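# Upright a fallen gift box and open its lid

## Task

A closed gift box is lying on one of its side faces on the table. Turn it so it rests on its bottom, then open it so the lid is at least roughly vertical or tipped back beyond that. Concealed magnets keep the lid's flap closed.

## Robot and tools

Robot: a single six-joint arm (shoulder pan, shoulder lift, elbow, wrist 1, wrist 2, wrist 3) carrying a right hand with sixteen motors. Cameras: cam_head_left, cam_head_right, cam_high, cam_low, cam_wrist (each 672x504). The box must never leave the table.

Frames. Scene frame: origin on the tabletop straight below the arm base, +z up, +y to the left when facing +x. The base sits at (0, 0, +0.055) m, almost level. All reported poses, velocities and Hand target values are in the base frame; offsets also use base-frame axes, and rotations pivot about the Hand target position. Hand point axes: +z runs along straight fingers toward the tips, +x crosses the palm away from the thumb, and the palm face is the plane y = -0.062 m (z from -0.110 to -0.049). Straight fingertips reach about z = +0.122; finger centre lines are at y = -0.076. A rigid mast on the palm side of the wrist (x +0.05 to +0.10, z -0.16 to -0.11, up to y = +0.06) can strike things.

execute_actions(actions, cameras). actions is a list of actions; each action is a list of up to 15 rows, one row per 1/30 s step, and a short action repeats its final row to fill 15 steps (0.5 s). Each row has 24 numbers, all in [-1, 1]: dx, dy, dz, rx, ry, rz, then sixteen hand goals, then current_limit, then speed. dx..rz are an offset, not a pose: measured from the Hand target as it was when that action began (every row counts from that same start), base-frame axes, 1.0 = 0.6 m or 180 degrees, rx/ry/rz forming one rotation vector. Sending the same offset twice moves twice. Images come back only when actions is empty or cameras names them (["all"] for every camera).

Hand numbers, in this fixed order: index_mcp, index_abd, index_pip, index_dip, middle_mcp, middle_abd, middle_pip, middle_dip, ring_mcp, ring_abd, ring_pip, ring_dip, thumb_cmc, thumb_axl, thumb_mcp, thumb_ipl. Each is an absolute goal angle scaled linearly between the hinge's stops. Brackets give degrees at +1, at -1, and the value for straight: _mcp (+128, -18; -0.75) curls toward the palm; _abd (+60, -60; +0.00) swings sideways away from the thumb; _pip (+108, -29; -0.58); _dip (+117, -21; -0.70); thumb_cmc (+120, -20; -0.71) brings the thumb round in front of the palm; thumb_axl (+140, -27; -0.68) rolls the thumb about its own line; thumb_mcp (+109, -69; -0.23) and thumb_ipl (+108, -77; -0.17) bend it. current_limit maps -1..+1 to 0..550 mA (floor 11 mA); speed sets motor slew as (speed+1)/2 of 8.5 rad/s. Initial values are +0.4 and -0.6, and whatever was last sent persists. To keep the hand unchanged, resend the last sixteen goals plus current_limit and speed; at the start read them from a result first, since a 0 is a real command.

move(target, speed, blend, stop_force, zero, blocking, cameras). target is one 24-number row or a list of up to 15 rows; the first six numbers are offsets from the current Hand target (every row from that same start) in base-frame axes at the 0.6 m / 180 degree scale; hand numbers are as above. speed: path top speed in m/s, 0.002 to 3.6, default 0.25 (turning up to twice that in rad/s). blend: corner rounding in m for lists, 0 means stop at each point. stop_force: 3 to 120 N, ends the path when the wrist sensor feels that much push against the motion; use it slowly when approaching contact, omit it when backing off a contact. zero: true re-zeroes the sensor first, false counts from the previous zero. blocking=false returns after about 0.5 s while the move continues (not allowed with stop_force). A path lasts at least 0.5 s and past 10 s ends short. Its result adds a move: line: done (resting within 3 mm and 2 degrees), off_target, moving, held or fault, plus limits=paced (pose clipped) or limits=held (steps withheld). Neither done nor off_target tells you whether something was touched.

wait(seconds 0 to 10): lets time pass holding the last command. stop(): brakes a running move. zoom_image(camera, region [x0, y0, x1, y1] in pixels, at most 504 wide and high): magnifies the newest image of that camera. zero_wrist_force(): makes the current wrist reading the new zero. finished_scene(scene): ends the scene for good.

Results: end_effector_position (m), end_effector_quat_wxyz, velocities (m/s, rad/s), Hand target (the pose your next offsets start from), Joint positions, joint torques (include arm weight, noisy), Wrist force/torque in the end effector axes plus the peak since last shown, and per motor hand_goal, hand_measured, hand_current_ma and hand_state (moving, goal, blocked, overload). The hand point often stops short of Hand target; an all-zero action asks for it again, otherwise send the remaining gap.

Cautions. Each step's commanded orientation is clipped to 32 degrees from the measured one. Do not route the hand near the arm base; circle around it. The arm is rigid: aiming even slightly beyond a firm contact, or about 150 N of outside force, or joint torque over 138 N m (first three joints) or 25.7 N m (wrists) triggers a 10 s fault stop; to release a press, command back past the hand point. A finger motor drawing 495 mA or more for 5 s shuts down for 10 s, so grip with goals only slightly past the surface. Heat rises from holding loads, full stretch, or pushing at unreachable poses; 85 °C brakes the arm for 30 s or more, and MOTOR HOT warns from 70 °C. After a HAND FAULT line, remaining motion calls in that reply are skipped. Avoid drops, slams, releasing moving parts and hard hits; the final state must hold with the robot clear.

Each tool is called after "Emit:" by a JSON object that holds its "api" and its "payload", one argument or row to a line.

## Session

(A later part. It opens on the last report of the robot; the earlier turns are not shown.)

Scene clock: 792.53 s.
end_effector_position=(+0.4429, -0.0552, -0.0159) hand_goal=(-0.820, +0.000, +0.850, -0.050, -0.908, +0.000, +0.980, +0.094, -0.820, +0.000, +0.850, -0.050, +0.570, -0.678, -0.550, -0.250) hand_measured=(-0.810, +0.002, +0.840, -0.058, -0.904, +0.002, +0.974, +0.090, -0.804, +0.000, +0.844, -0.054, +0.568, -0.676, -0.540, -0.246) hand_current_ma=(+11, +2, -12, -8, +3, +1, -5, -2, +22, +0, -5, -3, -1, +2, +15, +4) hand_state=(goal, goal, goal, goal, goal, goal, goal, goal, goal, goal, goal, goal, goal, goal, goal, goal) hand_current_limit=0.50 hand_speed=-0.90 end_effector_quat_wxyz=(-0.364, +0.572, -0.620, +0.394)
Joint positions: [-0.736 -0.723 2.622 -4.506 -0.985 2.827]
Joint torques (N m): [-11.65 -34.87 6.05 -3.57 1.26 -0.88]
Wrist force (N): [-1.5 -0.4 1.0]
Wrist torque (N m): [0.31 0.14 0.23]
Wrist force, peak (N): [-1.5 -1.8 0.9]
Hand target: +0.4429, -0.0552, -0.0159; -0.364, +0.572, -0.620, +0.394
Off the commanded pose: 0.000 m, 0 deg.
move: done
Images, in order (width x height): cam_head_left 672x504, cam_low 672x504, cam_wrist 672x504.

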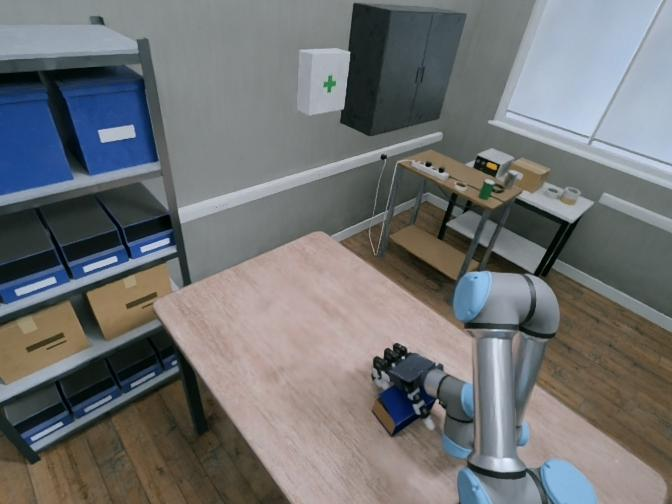

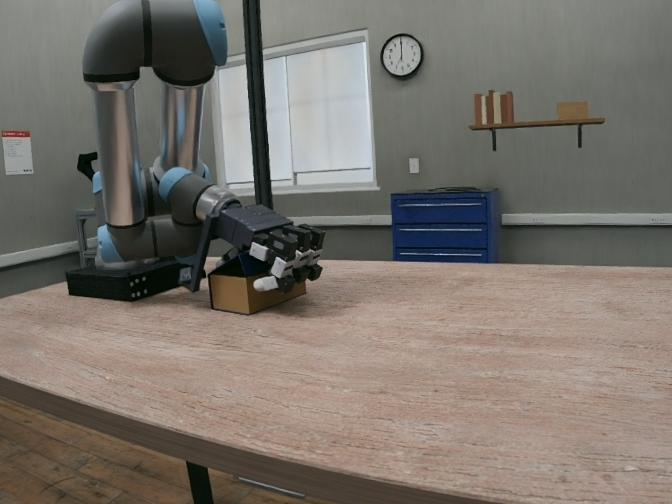

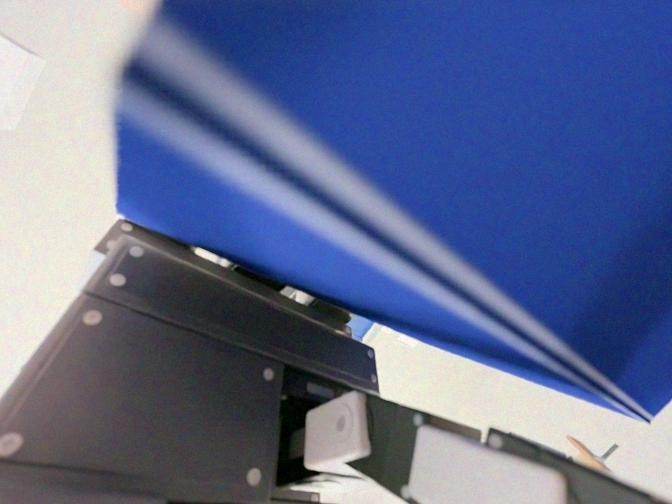

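Emit:
{"api": "move", "payload": {
  "target": [0,0,0,0,0,0,-0.907,0,0.98,0.094,-0.907,0,0.98,0.094,-0.907,0,0.98,0.094,0.571,-0.678,-0.55,-0.25,0.5,-0.9]
}}

Emit:
{"api": "move", "payload": {
  "target": [-0.0373,0,0.108,0.0071,0.1805,0.0112,-0.89,0,0.372,0.217,-0.89,0,0.372,0.217,-0.89,0,0.372,0.217,0.571,-0.678,-0.55,-0.25,0.5,-0.9],
  "speed": 0.15,
  "cameras": ["cam_low","cam_wrist","cam_head_left"]
}}

Emit:
{"api": "zoom_image", "payload": {
  "camera": "cam_low",
  "region": [200, 190, 340, 330]
}}

Scene clock: 812.27 s.
end_effector_position=(+0.4429, -0.0552, -0.0159) hand_goal=(-0.908, +0.000, +0.980, +0.094, -0.908, +0.000, +0.980, +0.094, -0.908, +0.000, +0.980, +0.094, +0.570, -0.678, -0.550, -0.250) hand_measured=(-0.898, +0.002, +0.966, +0.082, -0.904, +0.002, +0.974, +0.090, -0.892, +0.000, +0.974, +0.090, +0.568, -0.676, -0.540, -0.246) hand_current_ma=(+13, +2, -19, -14, +3, +1, -5, -2, +22, +0, -5, -3, -1, +2, +15, +4) hand_state=(goal, goal, goal, goal, goal, goal, goal, goal, goal, goal, goal, goal, goal, goal, goal, goal) hand_current_limit=0.50 hand_speed=-0.90 end_effector_quat_wxyz=(-0.364, +0.572, -0.620, +0.394)
Joint positions: [-0.736 -0.723 2.622 -4.506 -0.985 2.827]
Joint torques (N m): [-9.71 -34.16 8.06 -3.58 1.14 -0.67]
Wrist force (N): [-1.6 0.1 1.1]
Wrist torque (N m): [0.33 0.16 0.22]
Wrist force, peak (N): [-1.6 -0.6 1.2]
Hand target: +0.4429, -0.0552, -0.0159; -0.364, +0.572, -0.620, +0.394
Off the commanded pose: 0.000 m, 0 deg.
move: done

Scene clock: 814.77 s.
end_effector_position=(+0.4205, -0.0552, +0.0489) hand_goal=(-0.890, +0.000, +0.372, +0.216, -0.890, +0.000, +0.372, +0.216, -0.890, +0.000, +0.372, +0.216, +0.570, -0.678, -0.550, -0.250) hand_measured=(-0.886, +0.002, +0.374, +0.212, -0.886, +0.002, +0.374, +0.212, -0.886, +0.000, +0.374, +0.212, +0.568, -0.676, -0.540, -0.246) hand_current_ma=(+3, +1, +1, -3, +3, +1, +1, -2, +3, +0, +1, -3, -1, +2, +15, +4) hand_state=(goal, goal, goal, goal, goal, goal, goal, goal, goal, goal, goal, goal, goal, goal, goal, goal) hand_current_limit=0.50 hand_speed=-0.90 end_effector_quat_wxyz=(-0.190, +0.666, -0.691, +0.205)
Joint positions: [-0.559 -1.402 2.459 -3.136 -1.31 2.688]
Joint torques (N m): [15.05 -34.32 -21.82 -1.25 -1.5 -2.16]
Wrist force (N): [-1.2 0.1 0.1]
Wrist torque (N m): [0.28 0.03 0.24]
Wrist force, peak (N): [-1.3 0.4 1.2]
Hand target: +0.4205, -0.0552, +0.0489; -0.190, +0.666, -0.691, +0.205
Off the commanded pose: 0.000 m, 0 deg.
move: done
Images, in order (width x height): cam_head_left 672x504, cam_low 672x504, cam_wrist 672x504.

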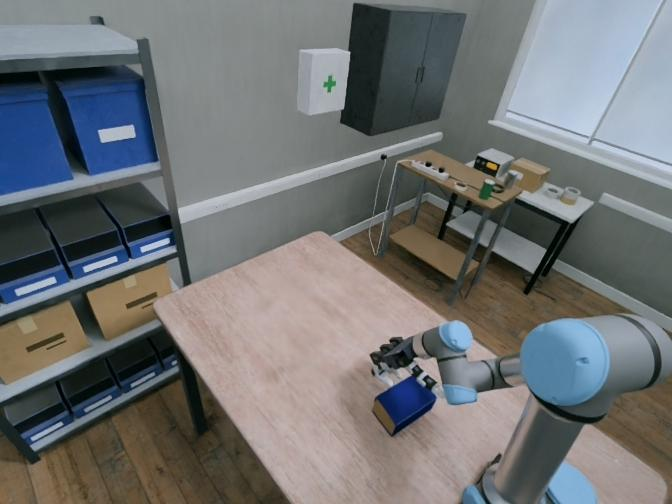

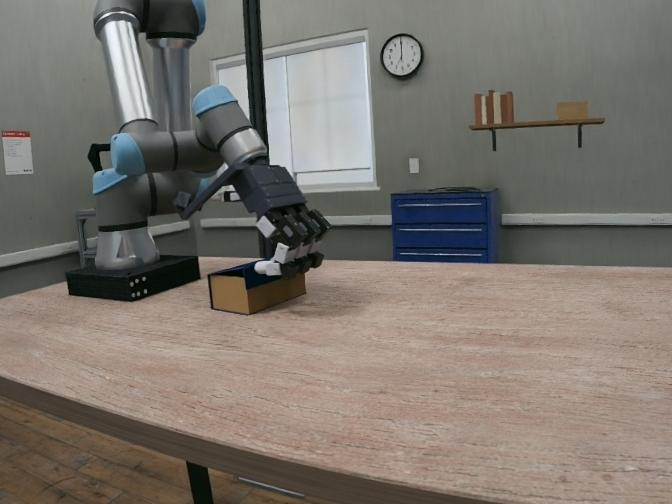

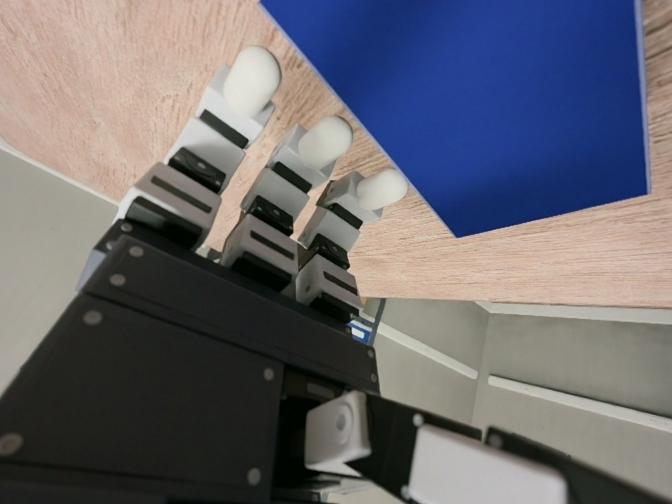

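Scaled by 3.600 from the camera's 672x504 image, which has a finer 960x720 frame.

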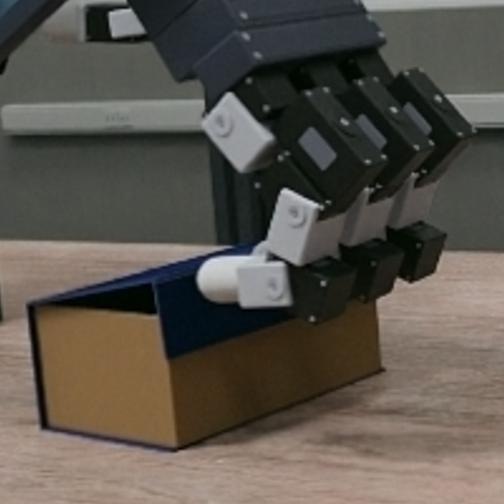

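Emit:
{"api": "move", "payload": {
  "target": [
    [0.0948,0,0.0425,0.0071,0.1805,0.0112,-0.754,0,0.08,-0.04,-0.754,0,0.08,-0.04,-0.754,0,0.08,-0.04,0.571,-0.678,-0.55,-0.25,0.5,-0.8],
    [0.0948,0,-0.0342,0.0071,0.1805,0.0112,-0.754,0,0.08,-0.04,-0.754,0,0.08,-0.04,-0.754,0,0.08,-0.04,0.571,-0.678,-0.55,-0.25,0.5,-0.8]
  ],
  "speed": 0.2,
  "cameras": ["cam_low","cam_wrist","cam_head_left"]
}}

Emit:
{"api": "zoom_image", "payload": {
  "camera": "cam_low",
  "region": [200, 190, 340, 330]
}}

Emit:
{"api": "zoom_image", "payload": {
  "camera": "cam_head_left",
  "region": [340, 340, 460, 440]
}}

Scene clock: 830.23 s.
end_effector_position=(+0.4791, -0.0559, +0.0285) hand_goal=(-0.754, +0.000, +0.080, -0.040, -0.754, +0.000, +0.080, -0.040, -0.754, +0.000, +0.080, -0.040, +0.570, -0.678, -0.550, -0.250) hand_measured=(-0.744, -0.014, +0.126, -0.038, -0.744, -0.018, +0.138, -0.038, -0.748, -0.020, +0.154, -0.038, +0.568, -0.676, -0.542, -0.246) hand_current_ma=(+11, -14, +99, +2, +13, -21, +138, +1, +5, -26, +194, +2, -1, +2, +14, +4) hand_state=(goal, goal, blocked, goal, goal, goal, blocked, goal, goal, blocked, blocked, goal, goal, goal, goal, goal) hand_current_limit=0.50 hand_speed=-0.80 end_effector_quat_wxyz=(-0.001, +0.707, -0.707, +0.003)
Joint positions: [-0.375 -1.12 1.941 -2.398 -1.572 2.768]
Joint torques (N m): [6.91 32.82 35.06 7.77 -1.51 1.7]
Wrist force (N): [-10.6 -21.8 -94.7]
Wrist torque (N m): [6.57 2.04 -1.20]
Wrist force, peak (N): [-10.5 -21.9 -95.0]
Hand target: +0.4774, -0.0552, +0.0284; +0.001, +0.707, -0.707, +0.000
Off the commanded pose: 0.002 m, 0 deg.
move: done
Images, in order (width x height): cam_head_left 672x504, cam_low 672x504, cam_wrist 672x504.

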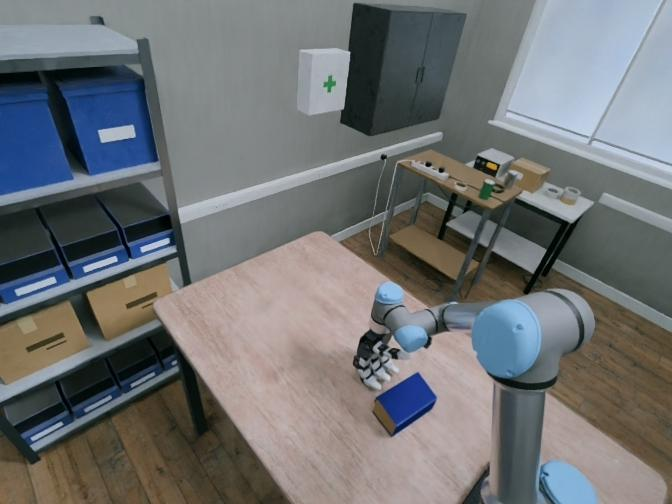

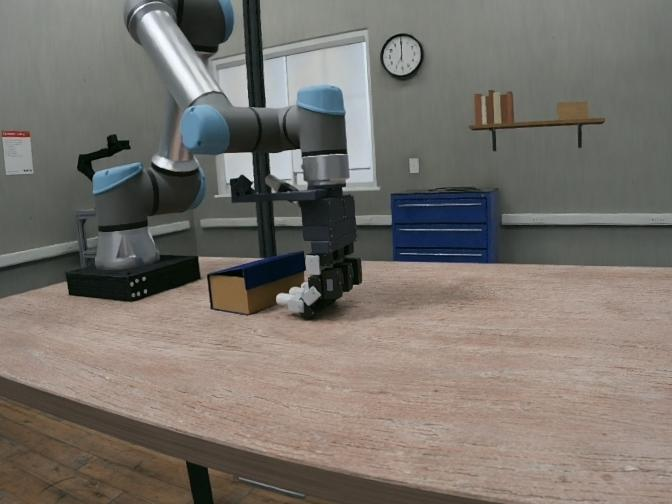

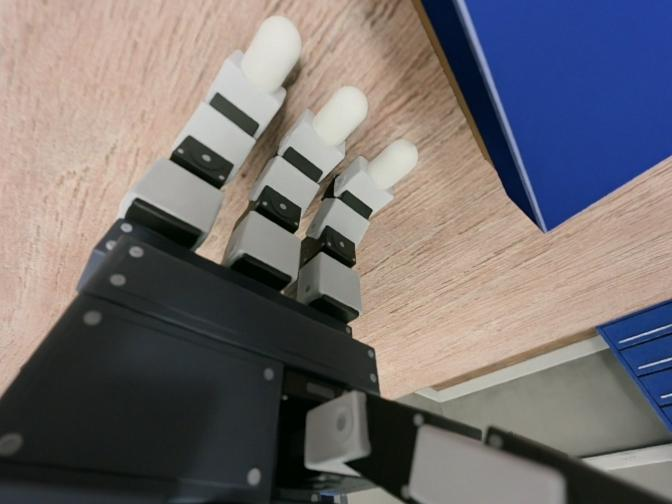

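Scaled by 3.600 from the camera's 672x504 image, which has a finer 960x720 frame.

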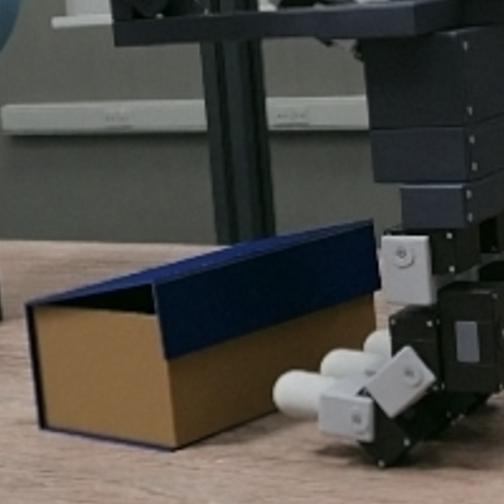

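Scaled by 4.200 from the camera's 672x504 image, which has a finer 960x720 frame.

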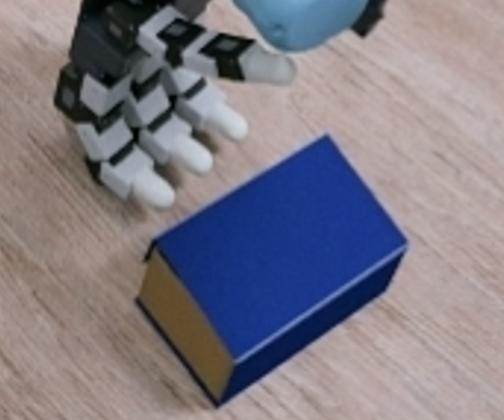

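Emit:
{"api": "move", "payload": {
  "target": [
    [0,0,0.035,0,0,0,-0.754,0,0.08,-0.04,-0.754,0,0.08,-0.04,-0.754,0,0.08,-0.04,0.571,-0.678,-0.55,-0.25,0.3,-0.8],
    [0,0,0.035,0,0,0,-0.754,0,-0.139,-0.043,-0.754,0,-0.139,-0.043,-0.754,0,-0.139,-0.043,0.571,-0.678,-0.55,-0.25,0.3,-0.8],
    [-0.04,0,0.0295,0,0,0,-0.754,0,-0.139,-0.043,-0.754,0,-0.139,-0.043,-0.754,0,-0.139,-0.043,0.571,-0.678,-0.55,-0.25,0.3,-0.8]
  ],
  "speed": 0.08
}}

Emit:
{"api": "move", "payload": {
  "target": [-0.033,0,0,0,0,0,-0.754,0,-0.139,-0.043,-0.754,0,-0.139,-0.043,-0.754,0,-0.139,-0.043,0.571,-0.678,-0.55,-0.25,0.3,-0.8],
  "speed": 0.03,
  "stop_force": 4,
  "cameras": ["cam_low","cam_wrist","cam_head_left"]
}}

Emit:
{"api": "zoom_image", "payload": {
  "camera": "cam_low",
  "region": [200, 190, 340, 330]
}}

Scene clock: 841.90 s.
end_effector_position=(+0.4534, -0.0552, +0.0461) hand_goal=(-0.754, +0.000, -0.140, -0.044, -0.754, +0.000, -0.140, -0.044, -0.754, +0.000, -0.140, -0.044, +0.570, -0.678, -0.550, -0.250) hand_measured=(-0.756, +0.000, -0.138, -0.042, -0.756, +0.000, -0.138, -0.042, -0.756, +0.000, -0.138, -0.042, +0.568, -0.676, -0.542, -0.246) hand_current_ma=(-1, +0, +1, +2, -1, +0, +1, +1, -2, +0, +1, +2, -1, +2, +14, +4) hand_state=(goal, goal, goal, goal, goal, goal, goal, goal, goal, goal, goal, goal, goal, goal, goal, goal) hand_current_limit=0.30 hand_speed=-0.80 end_effector_quat_wxyz=(+0.001, +0.707, -0.707, +0.000)
Joint positions: [-0.391 -1.196 1.999 -2.373 -1.572 2.751]
Joint torques (N m): [-11.86 -47.06 -9.55 -3.98 -1.56 -1.98]
Wrist force (N): [-0.7 0.9 0.1]
Wrist torque (N m): [0.21 -0.06 0.09]
Wrist force, peak (N): [-11.0 -22.0 -96.2]
Hand target: +0.4534, -0.0552, +0.0461; +0.001, +0.707, -0.707, +0.000
Off the commanded pose: 0.000 m, 0 deg.
move: done

Scene clock: 843.47 s.
end_effector_position=(+0.4336, -0.0552, +0.0461) hand_goal=(-0.754, +0.000, -0.140, -0.044, -0.754, +0.000, -0.140, -0.044, -0.754, +0.000, -0.140, -0.044, +0.570, -0.678, -0.550, -0.250) hand_measured=(-0.756, +0.000, -0.140, -0.042, -0.756, +0.000, -0.138, -0.042, -0.756, +0.000, -0.138, -0.042, +0.568, -0.676, -0.542, -0.246) hand_current_ma=(-1, +0, +0, +2, -1, +0, +1, +1, -2, +0, +1, +2, -1, +2, +14, +4) hand_state=(goal, goal, goal, goal, goal, goal, goal, goal, goal, goal, goal, goal, goal, goal, goal, goal) hand_current_limit=0.30 hand_speed=-0.80 end_effector_quat_wxyz=(+0.001, +0.707, -0.707, +0.000)
Joint positions: [-0.406 -1.232 2.055 -2.393 -1.572 2.736]
Joint torques (N m): [-12.49 -44.52 -8.51 -4.09 -0.41 -2.2]
Wrist force (N): [-0.8 0.5 -0.2]
Wrist torque (N m): [0.23 -0.04 0.10]
Wrist force, peak (N): [-1.1 0.7 0.3]
Hand target: +0.4336, -0.0552, +0.0461; +0.001, +0.707, -0.707, +0.000
Off the commanded pose: 0.000 m, 0 deg.
move: done
Images, in order (width x height): cam_head_left 672x504, cam_low 672x504, cam_wrist 672x504.

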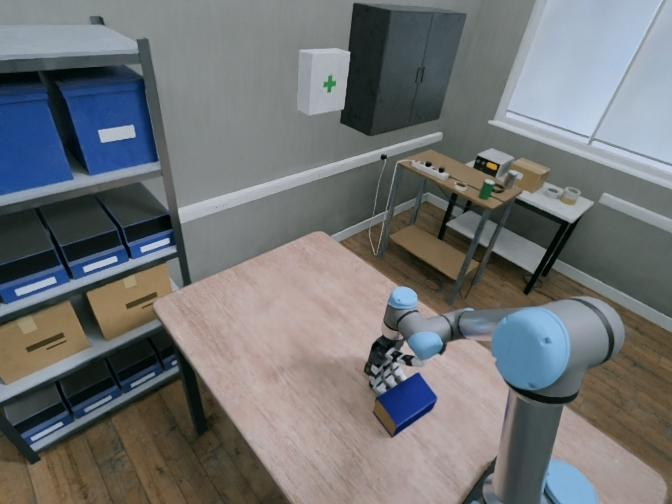

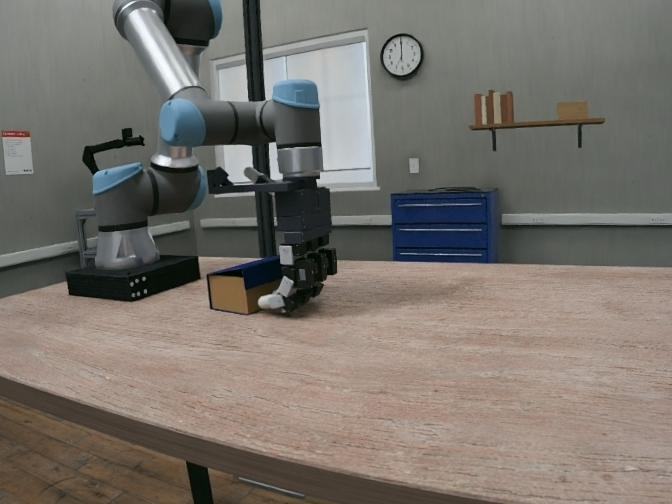

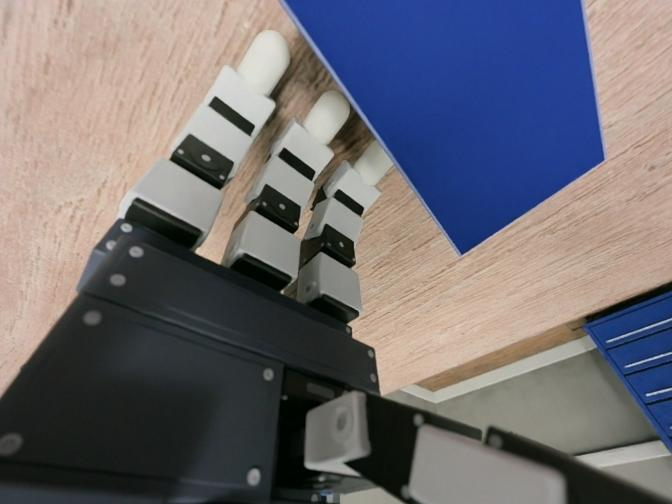

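Scaled by 3.600 from the camera's 672x504 image, which has a finer 960x720 frame.

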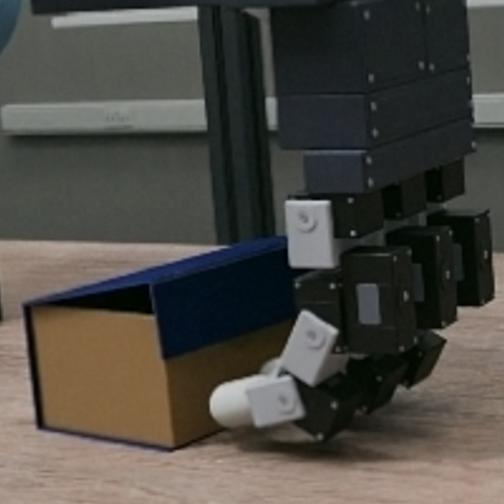

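Emit:
{"api": "move", "payload": {
  "target": [
    [0.01,0,0,0,0,-0.067,-0.754,0,-0.139,-0.043,-0.754,0,-0.139,-0.043,-0.754,0,-0.139,-0.043,0.571,-0.678,-0.55,-0.25,0.3,-0.8]
  ],
  "speed": 0.15
}}

Emit:
{"api": "move", "payload": {
  "target": [-0.05,0.01,0,0,0,0,-0.754,0,-0.139,-0.043,-0.754,0,-0.139,-0.043,-0.754,0,-0.139,-0.043,0.571,-0.678,-0.55,-0.25,0.3,-0.8],
  "speed": 0.03,
  "stop_force": 3,
  "cameras": ["cam_low","cam_wrist","cam_head_left"]
}}

Emit:
{"api": "zoom_image", "payload": {
  "camera": "cam_low",
  "region": [200, 190, 340, 330]
}}

Scene clock: 852.30 s.
end_effector_position=(+0.4396, -0.0552, +0.0461) hand_goal=(-0.754, +0.000, -0.140, -0.044, -0.754, +0.000, -0.140, -0.044, -0.754, +0.000, -0.140, -0.044, +0.570, -0.678, -0.550, -0.250) hand_measured=(-0.756, +0.000, -0.140, -0.042, -0.756, +0.000, -0.138, -0.042, -0.756, +0.000, -0.138, -0.042, +0.568, -0.676, -0.542, -0.246) hand_current_ma=(-1, +0, +0, +2, -1, +0, +1, +1, -2, +0, +1, +2, -1, +2, +14, +4) hand_state=(goal, goal, goal, goal, goal, goal, goal, goal, goal, goal, goal, goal, goal, goal, goal, goal) hand_current_limit=0.30 hand_speed=-0.80 end_effector_quat_wxyz=(-0.001, -0.629, +0.778, +0.001)
Joint positions: [-0.438 -1.228 2.049 -2.391 -1.571 2.915]
Joint torques (N m): [-11.44 -20.56 -26.49 -0.78 -1.31 2.01]
Wrist force (N): [-0.9 1.0 0.1]
Wrist torque (N m): [0.23 -0.03 0.00]
Wrist force, peak (N): [-1.2 0.8 -0.1]
Hand target: +0.4396, -0.0552, +0.0461; -0.001, -0.629, +0.778, +0.001
Off the commanded pose: 0.000 m, 0 deg.
move: done

Scene clock: 854.20 s.
end_effector_position=(+0.4096, -0.0492, +0.0461) hand_goal=(-0.754, +0.000, -0.140, -0.044, -0.754, +0.000, -0.140, -0.044, -0.754, +0.000, -0.140, -0.044, +0.570, -0.678, -0.550, -0.250) hand_measured=(-0.756, +0.000, -0.140, -0.042, -0.756, +0.000, -0.140, -0.042, -0.756, +0.000, -0.140, -0.042, +0.568, -0.676, -0.542, -0.246) hand_current_ma=(-1, +0, +0, +1, -1, +0, +0, +1, -2, +0, +0, +2, -1, +2, +14, +4) hand_state=(goal, goal, goal, goal, goal, goal, goal, goal, goal, goal, goal, goal, goal, goal, goal, goal) hand_current_limit=0.30 hand_speed=-0.80 end_effector_quat_wxyz=(-0.001, -0.629, +0.778, +0.000)
Joint positions: [-0.453 -1.286 2.136 -2.419 -1.571 2.9]
Joint torques (N m): [-13.59 -42.36 -8.25 -4.05 -0.09 -1.93]
Wrist force (N): [-0.8 0.5 0.0]
Wrist torque (N m): [0.22 -0.05 0.10]
Wrist force, peak (N): [-1.1 0.9 -0.1]
Hand target: +0.4096, -0.0492, +0.0461; -0.001, -0.629, +0.778, +0.001
Off the commanded pose: 0.000 m, 0 deg.
move: done
Images, in order (width x height): cam_head_left 672x504, cam_low 672x504, cam_wrist 672x504.

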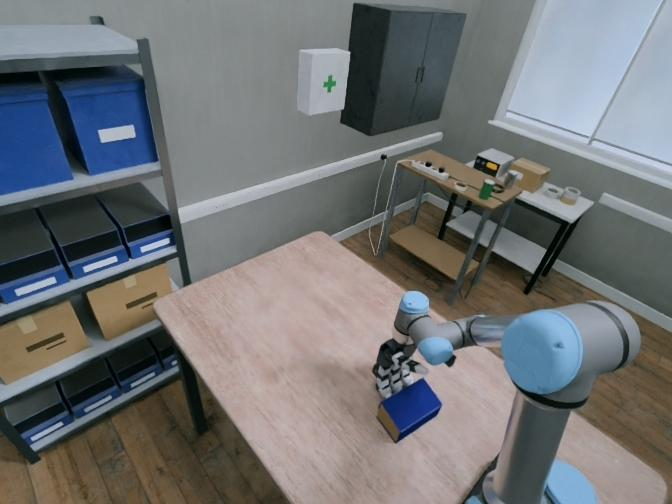

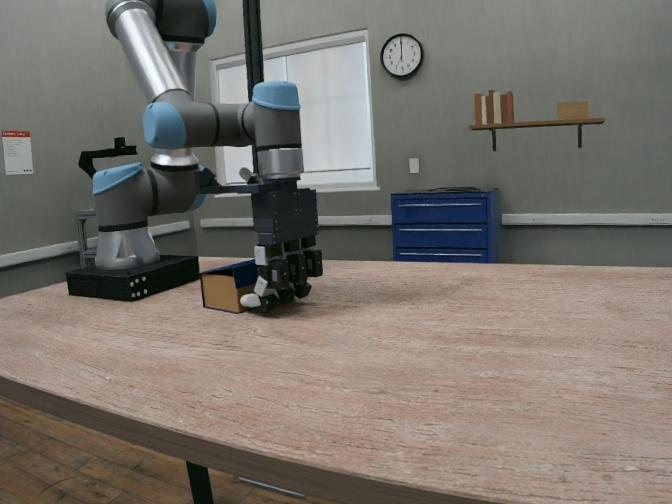

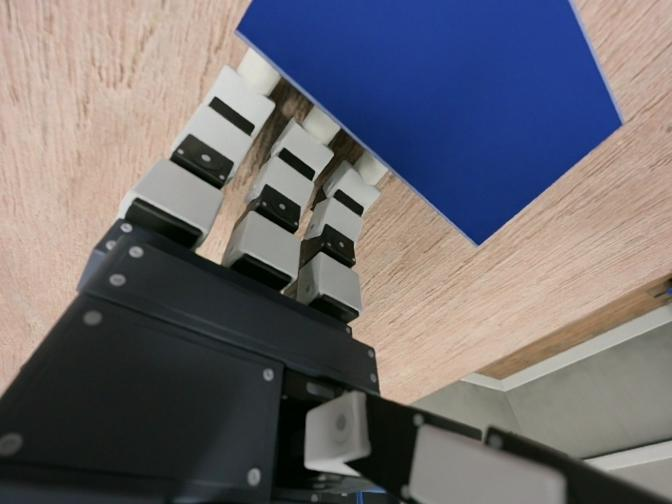

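Scaled by 3.600 from the camera's 672x504 image, which has a finer 960x720 frame.

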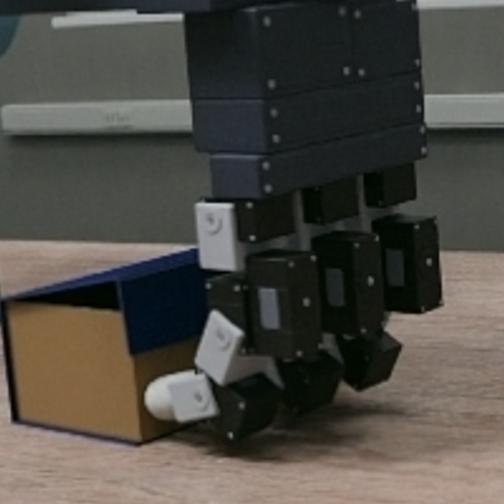

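Emit:
{"api": "move", "payload": {
  "target": [
    [-0.003,0,0.06,0,0,0,-0.754,0,-0.139,-0.043,-0.754,0,-0.139,-0.043,-0.754,0,-0.139,-0.043,0.571,-0.678,-0.55,-0.25,0.3,-0.8]
  ],
  "speed": 0.05,
  "cameras": ["cam_low","cam_wrist"]
}}

Emit:
{"api": "zoom_image", "payload": {
  "camera": "cam_low",
  "region": [180, 190, 320, 330]
}}

Scene clock: 858.80 s.
end_effector_position=(+0.4078, -0.0492, +0.0820) hand_goal=(-0.754, +0.000, -0.140, -0.044, -0.754, +0.000, -0.140, -0.044, -0.754, +0.000, -0.140, -0.044, +0.570, -0.678, -0.550, -0.250) hand_measured=(-0.756, +0.000, -0.142, -0.044, -0.756, +0.000, -0.140, -0.042, -0.756, +0.000, -0.140, -0.042, +0.568, -0.676, -0.542, -0.246) hand_current_ma=(-2, +0, -1, +0, -1, +0, +0, +1, -2, +0, +0, +1, -1, +2, +14, +4) hand_state=(goal, goal, goal, goal, goal, goal, goal, goal, goal, goal, goal, goal, goal, goal, goal, goal) hand_current_limit=0.30 hand_speed=-0.80 end_effector_quat_wxyz=(-0.001, -0.629, +0.778, +0.001)
Joint positions: [-0.454 -1.36 2.107 -2.316 -1.571 2.898]
Joint torques (N m): [-15 -40.07 -28.46 -0.84 0.92 -2.07]
Wrist force (N): [-0.8 0.6 0.0]
Wrist torque (N m): [0.24 -0.04 0.10]
Wrist force, peak (N): [-1.0 0.9 -0.2]
Hand target: +0.4078, -0.0492, +0.0821; -0.001, -0.629, +0.778, +0.001
Off the commanded pose: 0.000 m, 0 deg.
move: done
Images, in order (width x height): cam_low 672x504, cam_wrist 672x504.

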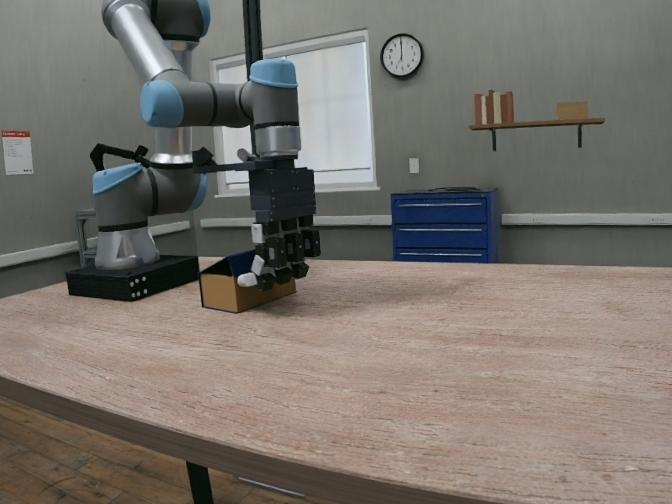

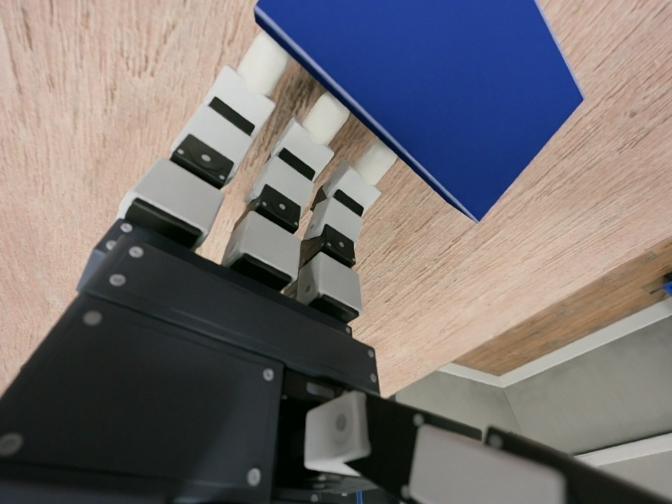

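Scaled by 3.600 from the camera's 672x504 image, which has a finer 960x720 frame.

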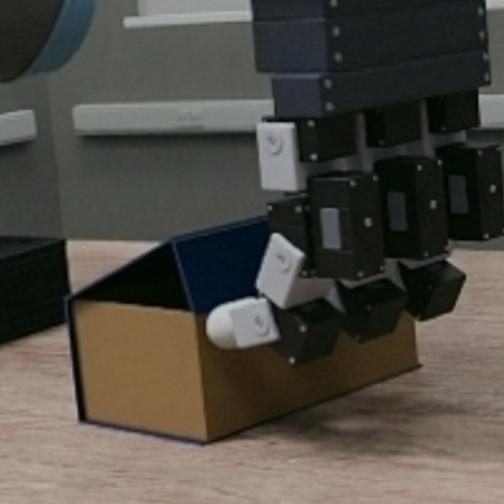

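Emit:
{"api": "move", "payload": {
  "target": [
    [-0.03,0,0.075,0,0,0,-0.754,0,-0.139,-0.043,-0.754,0,-0.139,-0.043,-0.754,0,-0.139,-0.043,0.571,-0.678,-0.55,-0.25,0.3,-0.8],
    [-0.07,0.008,0.112,0,0,0,-0.754,0,-0.139,-0.043,-0.754,0,-0.139,-0.043,-0.754,0,-0.139,-0.043,0.571,-0.678,-0.55,-0.25,0.3,-0.8]
  ],
  "speed": 0.05,
  "blend": [0.01,0],
  "cameras": ["cam_low","cam_wrist"]
}}

Emit:
{"api": "zoom_image", "payload": {
  "camera": "cam_low",
  "region": [170, 190, 310, 330]
}}

Scene clock: 866.33 s.
end_effector_position=(+0.3658, -0.0444, +0.1492) hand_goal=(-0.754, +0.000, -0.140, -0.044, -0.754, +0.000, -0.140, -0.044, -0.754, +0.000, -0.140, -0.044, +0.570, -0.678, -0.550, -0.250) hand_measured=(-0.756, +0.000, -0.142, -0.044, -0.756, +0.000, -0.140, -0.042, -0.756, +0.000, -0.140, -0.042, +0.568, -0.676, -0.542, -0.246) hand_current_ma=(-2, +0, -1, +0, -1, +0, +0, +1, -2, +0, +0, +1, -1, +2, +14, +4) hand_state=(goal, goal, goal, goal, goal, goal, goal, goal, goal, goal, goal, goal, goal, goal, goal, goal) hand_current_limit=0.30 hand_speed=-0.80 end_effector_quat_wxyz=(-0.001, -0.629, +0.778, +0.000)
Joint positions: [-0.487 -1.569 2.13 -2.13 -1.571 2.866]
Joint torques (N m): [-12.5 -32.2 -11.67 -0.63 -1.42 -1.97]
Wrist force (N): [-0.8 0.5 0.1]
Wrist torque (N m): [0.22 -0.08 0.11]
Wrist force, peak (N): [-1.0 0.8 0.5]
Hand target: +0.3658, -0.0444, +0.1493; -0.001, -0.629, +0.778, +0.001
Off the commanded pose: 0.000 m, 0 deg.
move: done
Images, in order (width x height): cam_low 672x504, cam_wrist 672x504.

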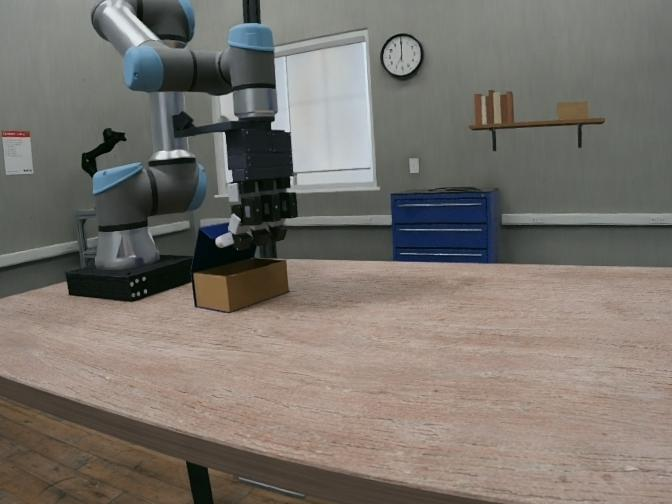

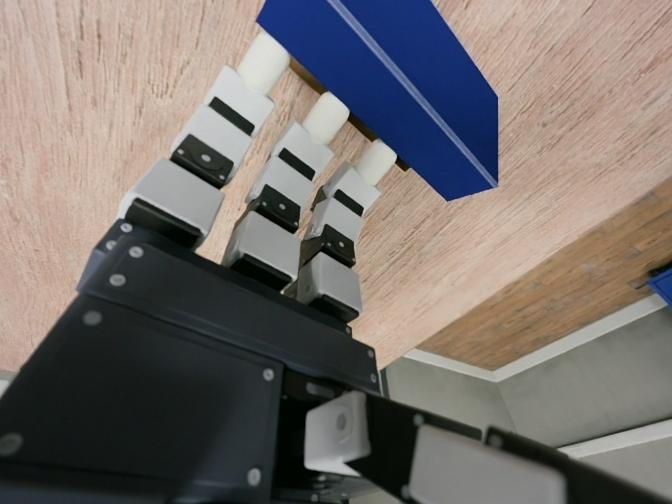

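Scaled by 3.600 from the camera's 672x504 image, which has a finer 960x720 frame.

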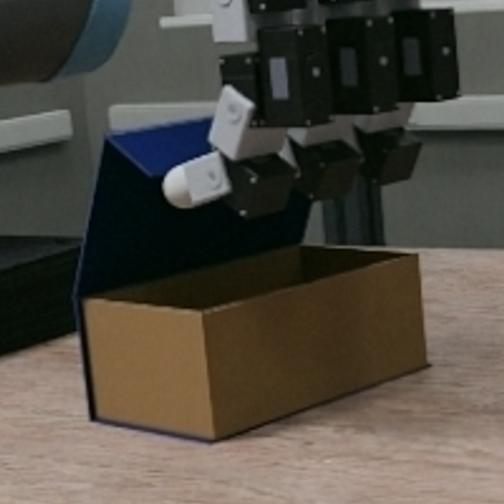

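Emit:
{"api": "move", "payload": {
  "target": [
    [-0.06,0.01,0.01,0,0,0,-0.754,0,-0.139,-0.043,-0.754,0,-0.139,-0.043,-0.754,0,-0.139,-0.043,0.571,-0.678,-0.55,-0.25,0.3,-0.8]
  ],
  "speed": 0.05,
  "cameras": ["cam_low","cam_wrist"]
}}

Emit:
{"api": "zoom_image", "payload": {
  "camera": "cam_low",
  "region": [170, 190, 310, 330]
}}

Scene clock: 870.37 s.
end_effector_position=(+0.3298, -0.0385, +0.1552) hand_goal=(-0.754, +0.000, -0.140, -0.044, -0.754, +0.000, -0.140, -0.044, -0.754, +0.000, -0.140, -0.044, +0.570, -0.678, -0.550, -0.250) hand_measured=(-0.756, +0.000, -0.142, -0.044, -0.756, +0.000, -0.140, -0.042, -0.756, +0.000, -0.140, -0.042, +0.568, -0.676, -0.542, -0.246) hand_current_ma=(-2, +0, -1, +0, -1, +0, +0, +1, -2, +0, +0, +1, -1, +2, +14, +4) hand_state=(goal, goal, goal, goal, goal, goal, goal, goal, goal, goal, goal, goal, goal, goal, goal, goal) hand_current_limit=0.30 hand_speed=-0.80 end_effector_quat_wxyz=(-0.001, -0.629, +0.778, +0.000)
Joint positions: [-0.516 -1.672 2.208 -2.106 -1.572 2.837]
Joint torques (N m): [-12.93 -29.93 -11.95 -0.77 -0.01 -2.25]
Wrist force (N): [-0.7 0.5 -0.1]
Wrist torque (N m): [0.22 -0.04 0.10]
Wrist force, peak (N): [-0.9 1.0 -0.1]
Hand target: +0.3298, -0.0384, +0.1553; -0.001, -0.629, +0.778, +0.001
Off the commanded pose: 0.000 m, 0 deg.
move: done
Images, in order (width x height): cam_low 672x504, cam_wrist 672x504.

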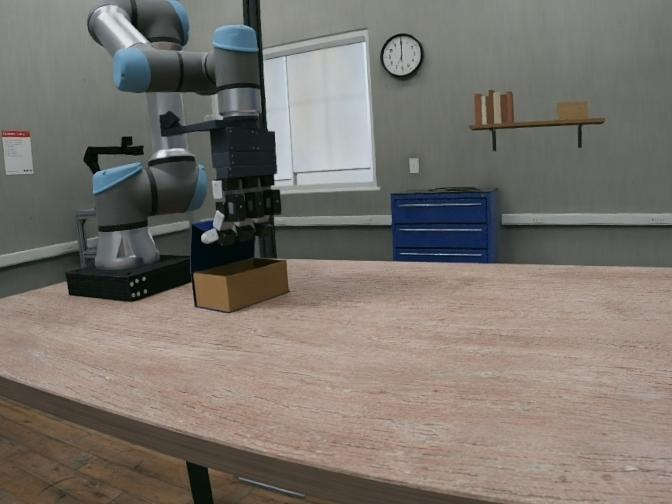

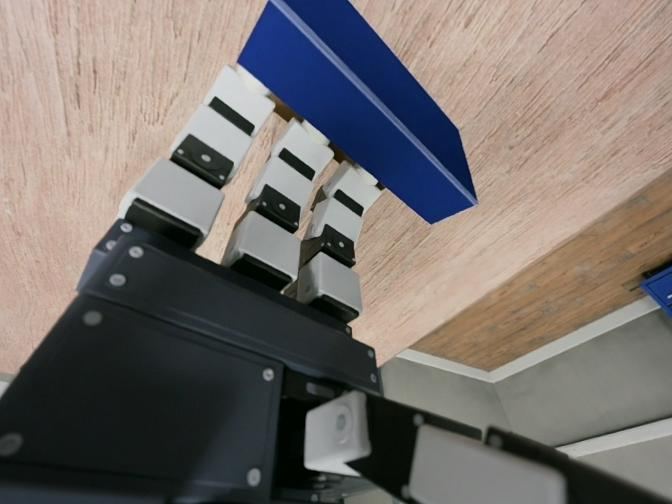

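Scaled by 3.600 from the camera's 672x504 image, which has a finer 960x720 frame.

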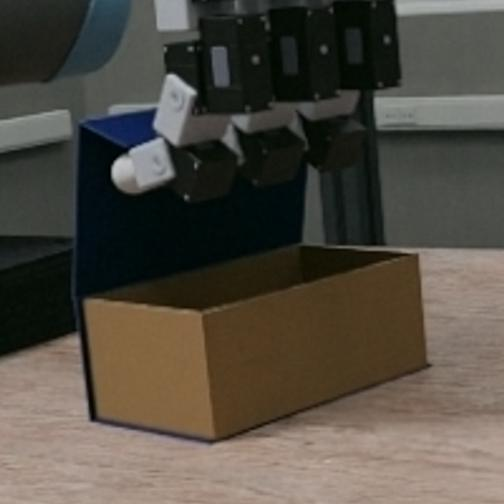

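Emit:
{"api": "move", "payload": {
  "target": [
    [-0.042,0.008,-0.005,0,0,0,-0.754,0,-0.139,-0.043,-0.754,0,-0.139,-0.043,-0.754,0,-0.139,-0.043,0.571,-0.678,-0.55,-0.25,0.3,-0.8],
    [0.15,-0.03,-0.015,0,0,0,-0.754,0,-0.139,-0.043,-0.754,0,-0.139,-0.043,-0.754,0,-0.139,-0.043,0.571,-0.678,-0.55,-0.25,0.3,-0.8],
    [0.25,-0.03,0.1,0,0,0,-0.754,0,-0.139,-0.043,-0.754,0,-0.139,-0.043,-0.754,0,-0.139,-0.043,0.571,-0.678,-0.55,-0.25,0.3,-0.8]
  ],
  "speed": [0.05,0.08,0.2],
  "cameras": ["cam_low","cam_head_left"]
}}

Emit:
{"api": "zoom_image", "payload": {
  "camera": "cam_low",
  "region": [170, 190, 310, 330]
}}

Scene clock: 878.20 s.
end_effector_position=(+0.4797, -0.0564, +0.2152) hand_goal=(-0.754, +0.000, -0.140, -0.044, -0.754, +0.000, -0.140, -0.044, -0.754, +0.000, -0.140, -0.044, +0.570, -0.678, -0.550, -0.250) hand_measured=(-0.756, +0.000, -0.142, -0.044, -0.756, +0.000, -0.140, -0.042, -0.756, +0.000, -0.140, -0.042, +0.568, -0.676, -0.542, -0.246) hand_current_ma=(-1, +0, -1, +0, -1, +0, +0, +1, -1, +0, +0, +1, -1, +2, +14, +4) hand_state=(goal, goal, goal, goal, goal, goal, goal, goal, goal, goal, goal, goal, goal, goal, goal, goal) hand_current_limit=0.30 hand_speed=-0.80 end_effector_quat_wxyz=(-0.001, -0.629, +0.778, +0.001)
Joint positions: [-0.409 -1.375 1.725 -1.92 -1.571 2.944]
Joint torques (N m): [14.05 -18.76 -34.03 -1.03 -1.98 1.91]
Wrist force (N): [-1.0 0.4 -0.2]
Wrist torque (N m): [0.19 -0.01 -0.02]
Wrist force, peak (N): [-0.6 1.7 0.8]
Hand target: +0.4798, -0.0564, +0.2153; -0.001, -0.629, +0.778, +0.001
Off the commanded pose: 0.000 m, 0 deg.
move: done
Images, in order (width x height): cam_head_left 672x504, cam_low 672x504.

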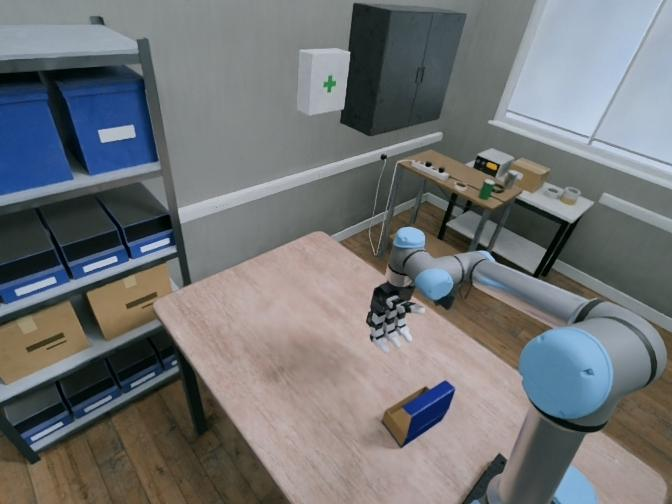

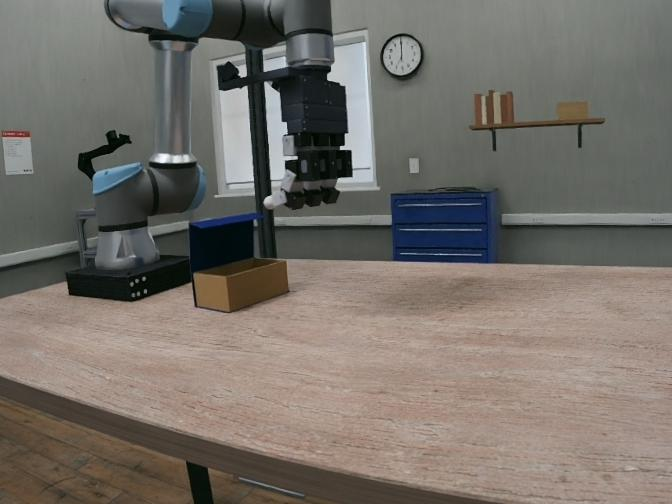

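Scaled by 3.600 from the camera's 672x504 image, which has a finer 960x720 frame.

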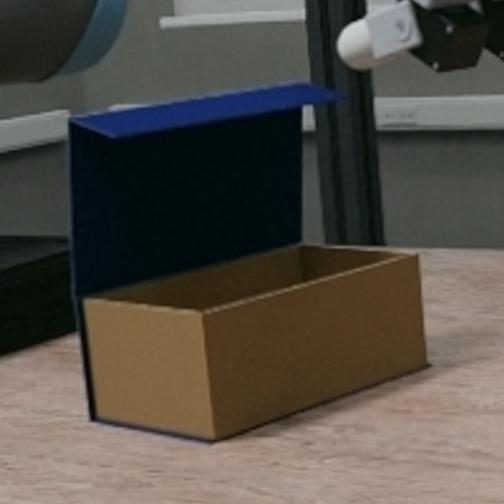

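Emit:
{"api": "move", "payload": {
  "target": [
    [-0.1,0,-0.115,0,0,0,-0.754,0,-0.139,-0.043,-0.754,0,-0.139,-0.043,-0.754,0,-0.139,-0.043,0.571,-0.678,-0.55,-0.25,0.3,-0.8],
    [-0.26,0.03,-0.11,0,0,0,-0.754,0,-0.139,-0.043,-0.754,0,-0.139,-0.043,-0.754,0,-0.139,-0.043,0.571,-0.678,-0.55,-0.25,0.3,-0.8],
    [-0.335,0.045,-0.112,0,0,0,-0.754,0,-0.139,-0.043,-0.754,0,-0.139,-0.043,-0.754,0,-0.139,-0.043,0.571,-0.678,-0.55,-0.25,0.3,-0.8],
    [-0.1,0,-0.125,0,0,0,-0.754,0,-0.139,-0.043,-0.754,0,-0.139,-0.043,-0.754,0,-0.139,-0.043,0.571,-0.678,-0.55,-0.25,0.3,-0.8],
    [0,0,0,0,0,0,-0.754,0,-0.139,-0.043,-0.754,0,-0.139,-0.043,-0.754,0,-0.139,-0.043,0.571,-0.678,-0.55,-0.25,0.3,-0.8]
  ],
  "speed": [0.2,0.1,0.05,0.1,0.2],
  "cameras": ["cam_low","cam_head_left"]
}}

Emit:
{"api": "zoom_image", "payload": {
  "camera": "cam_low",
  "region": [170, 190, 310, 330]
}}

Scene clock: 891.53 s.
end_effector_position=(+0.4798, -0.0564, +0.2152) hand_goal=(-0.754, +0.000, -0.140, -0.044, -0.754, +0.000, -0.140, -0.044, -0.754, +0.000, -0.140, -0.044, +0.570, -0.678, -0.550, -0.250) hand_measured=(-0.756, +0.000, -0.142, -0.044, -0.756, +0.000, -0.140, -0.042, -0.756, +0.000, -0.140, -0.042, +0.568, -0.676, -0.542, -0.246) hand_current_ma=(-1, +0, -1, +0, -1, +0, +0, +1, -1, +0, +0, +1, -1, +2, +13, +4) hand_state=(goal, goal, goal, goal, goal, goal, goal, goal, goal, goal, goal, goal, goal, goal, goal, goal) hand_current_limit=0.30 hand_speed=-0.80 end_effector_quat_wxyz=(-0.001, -0.629, +0.778, +0.001)
Joint positions: [-0.408 -1.375 1.725 -1.919 -1.571 2.944]
Joint torques (N m): [15.21 -17.28 -32.41 -0.72 -2.02 1.83]
Wrist force (N): [-0.7 0.3 -0.3]
Wrist torque (N m): [0.18 -0.04 0.00]
Wrist force, peak (N): [-0.8 1.8 0.9]
Hand target: +0.4798, -0.0564, +0.2153; -0.001, -0.629, +0.778, +0.001
Off the commanded pose: 0.000 m, 0 deg.
move: done
Images, in order (width x height): cam_head_left 672x504, cam_low 672x504.

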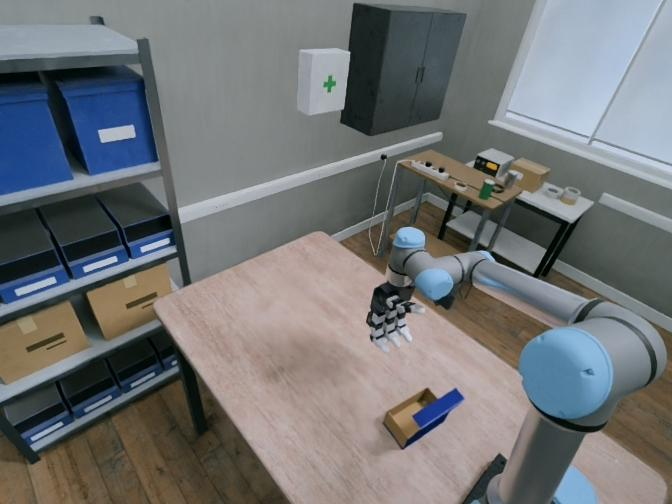

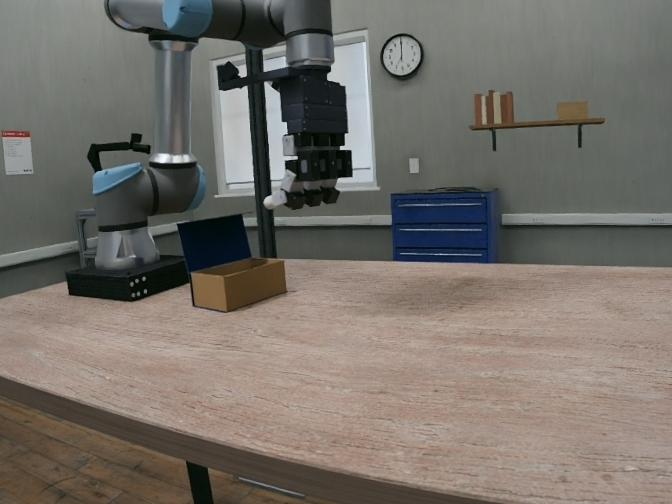

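Scaled by 3.600 from the camera's 672x504 image, which has a finer 960x720 frame.

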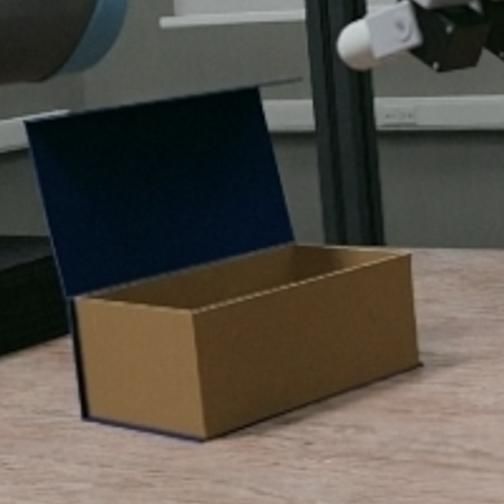

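Good, ~105°.

Emit:
{"api": "finished_scene", "payload": {
  "scene": 1
}}

The scene is finished: the task was done.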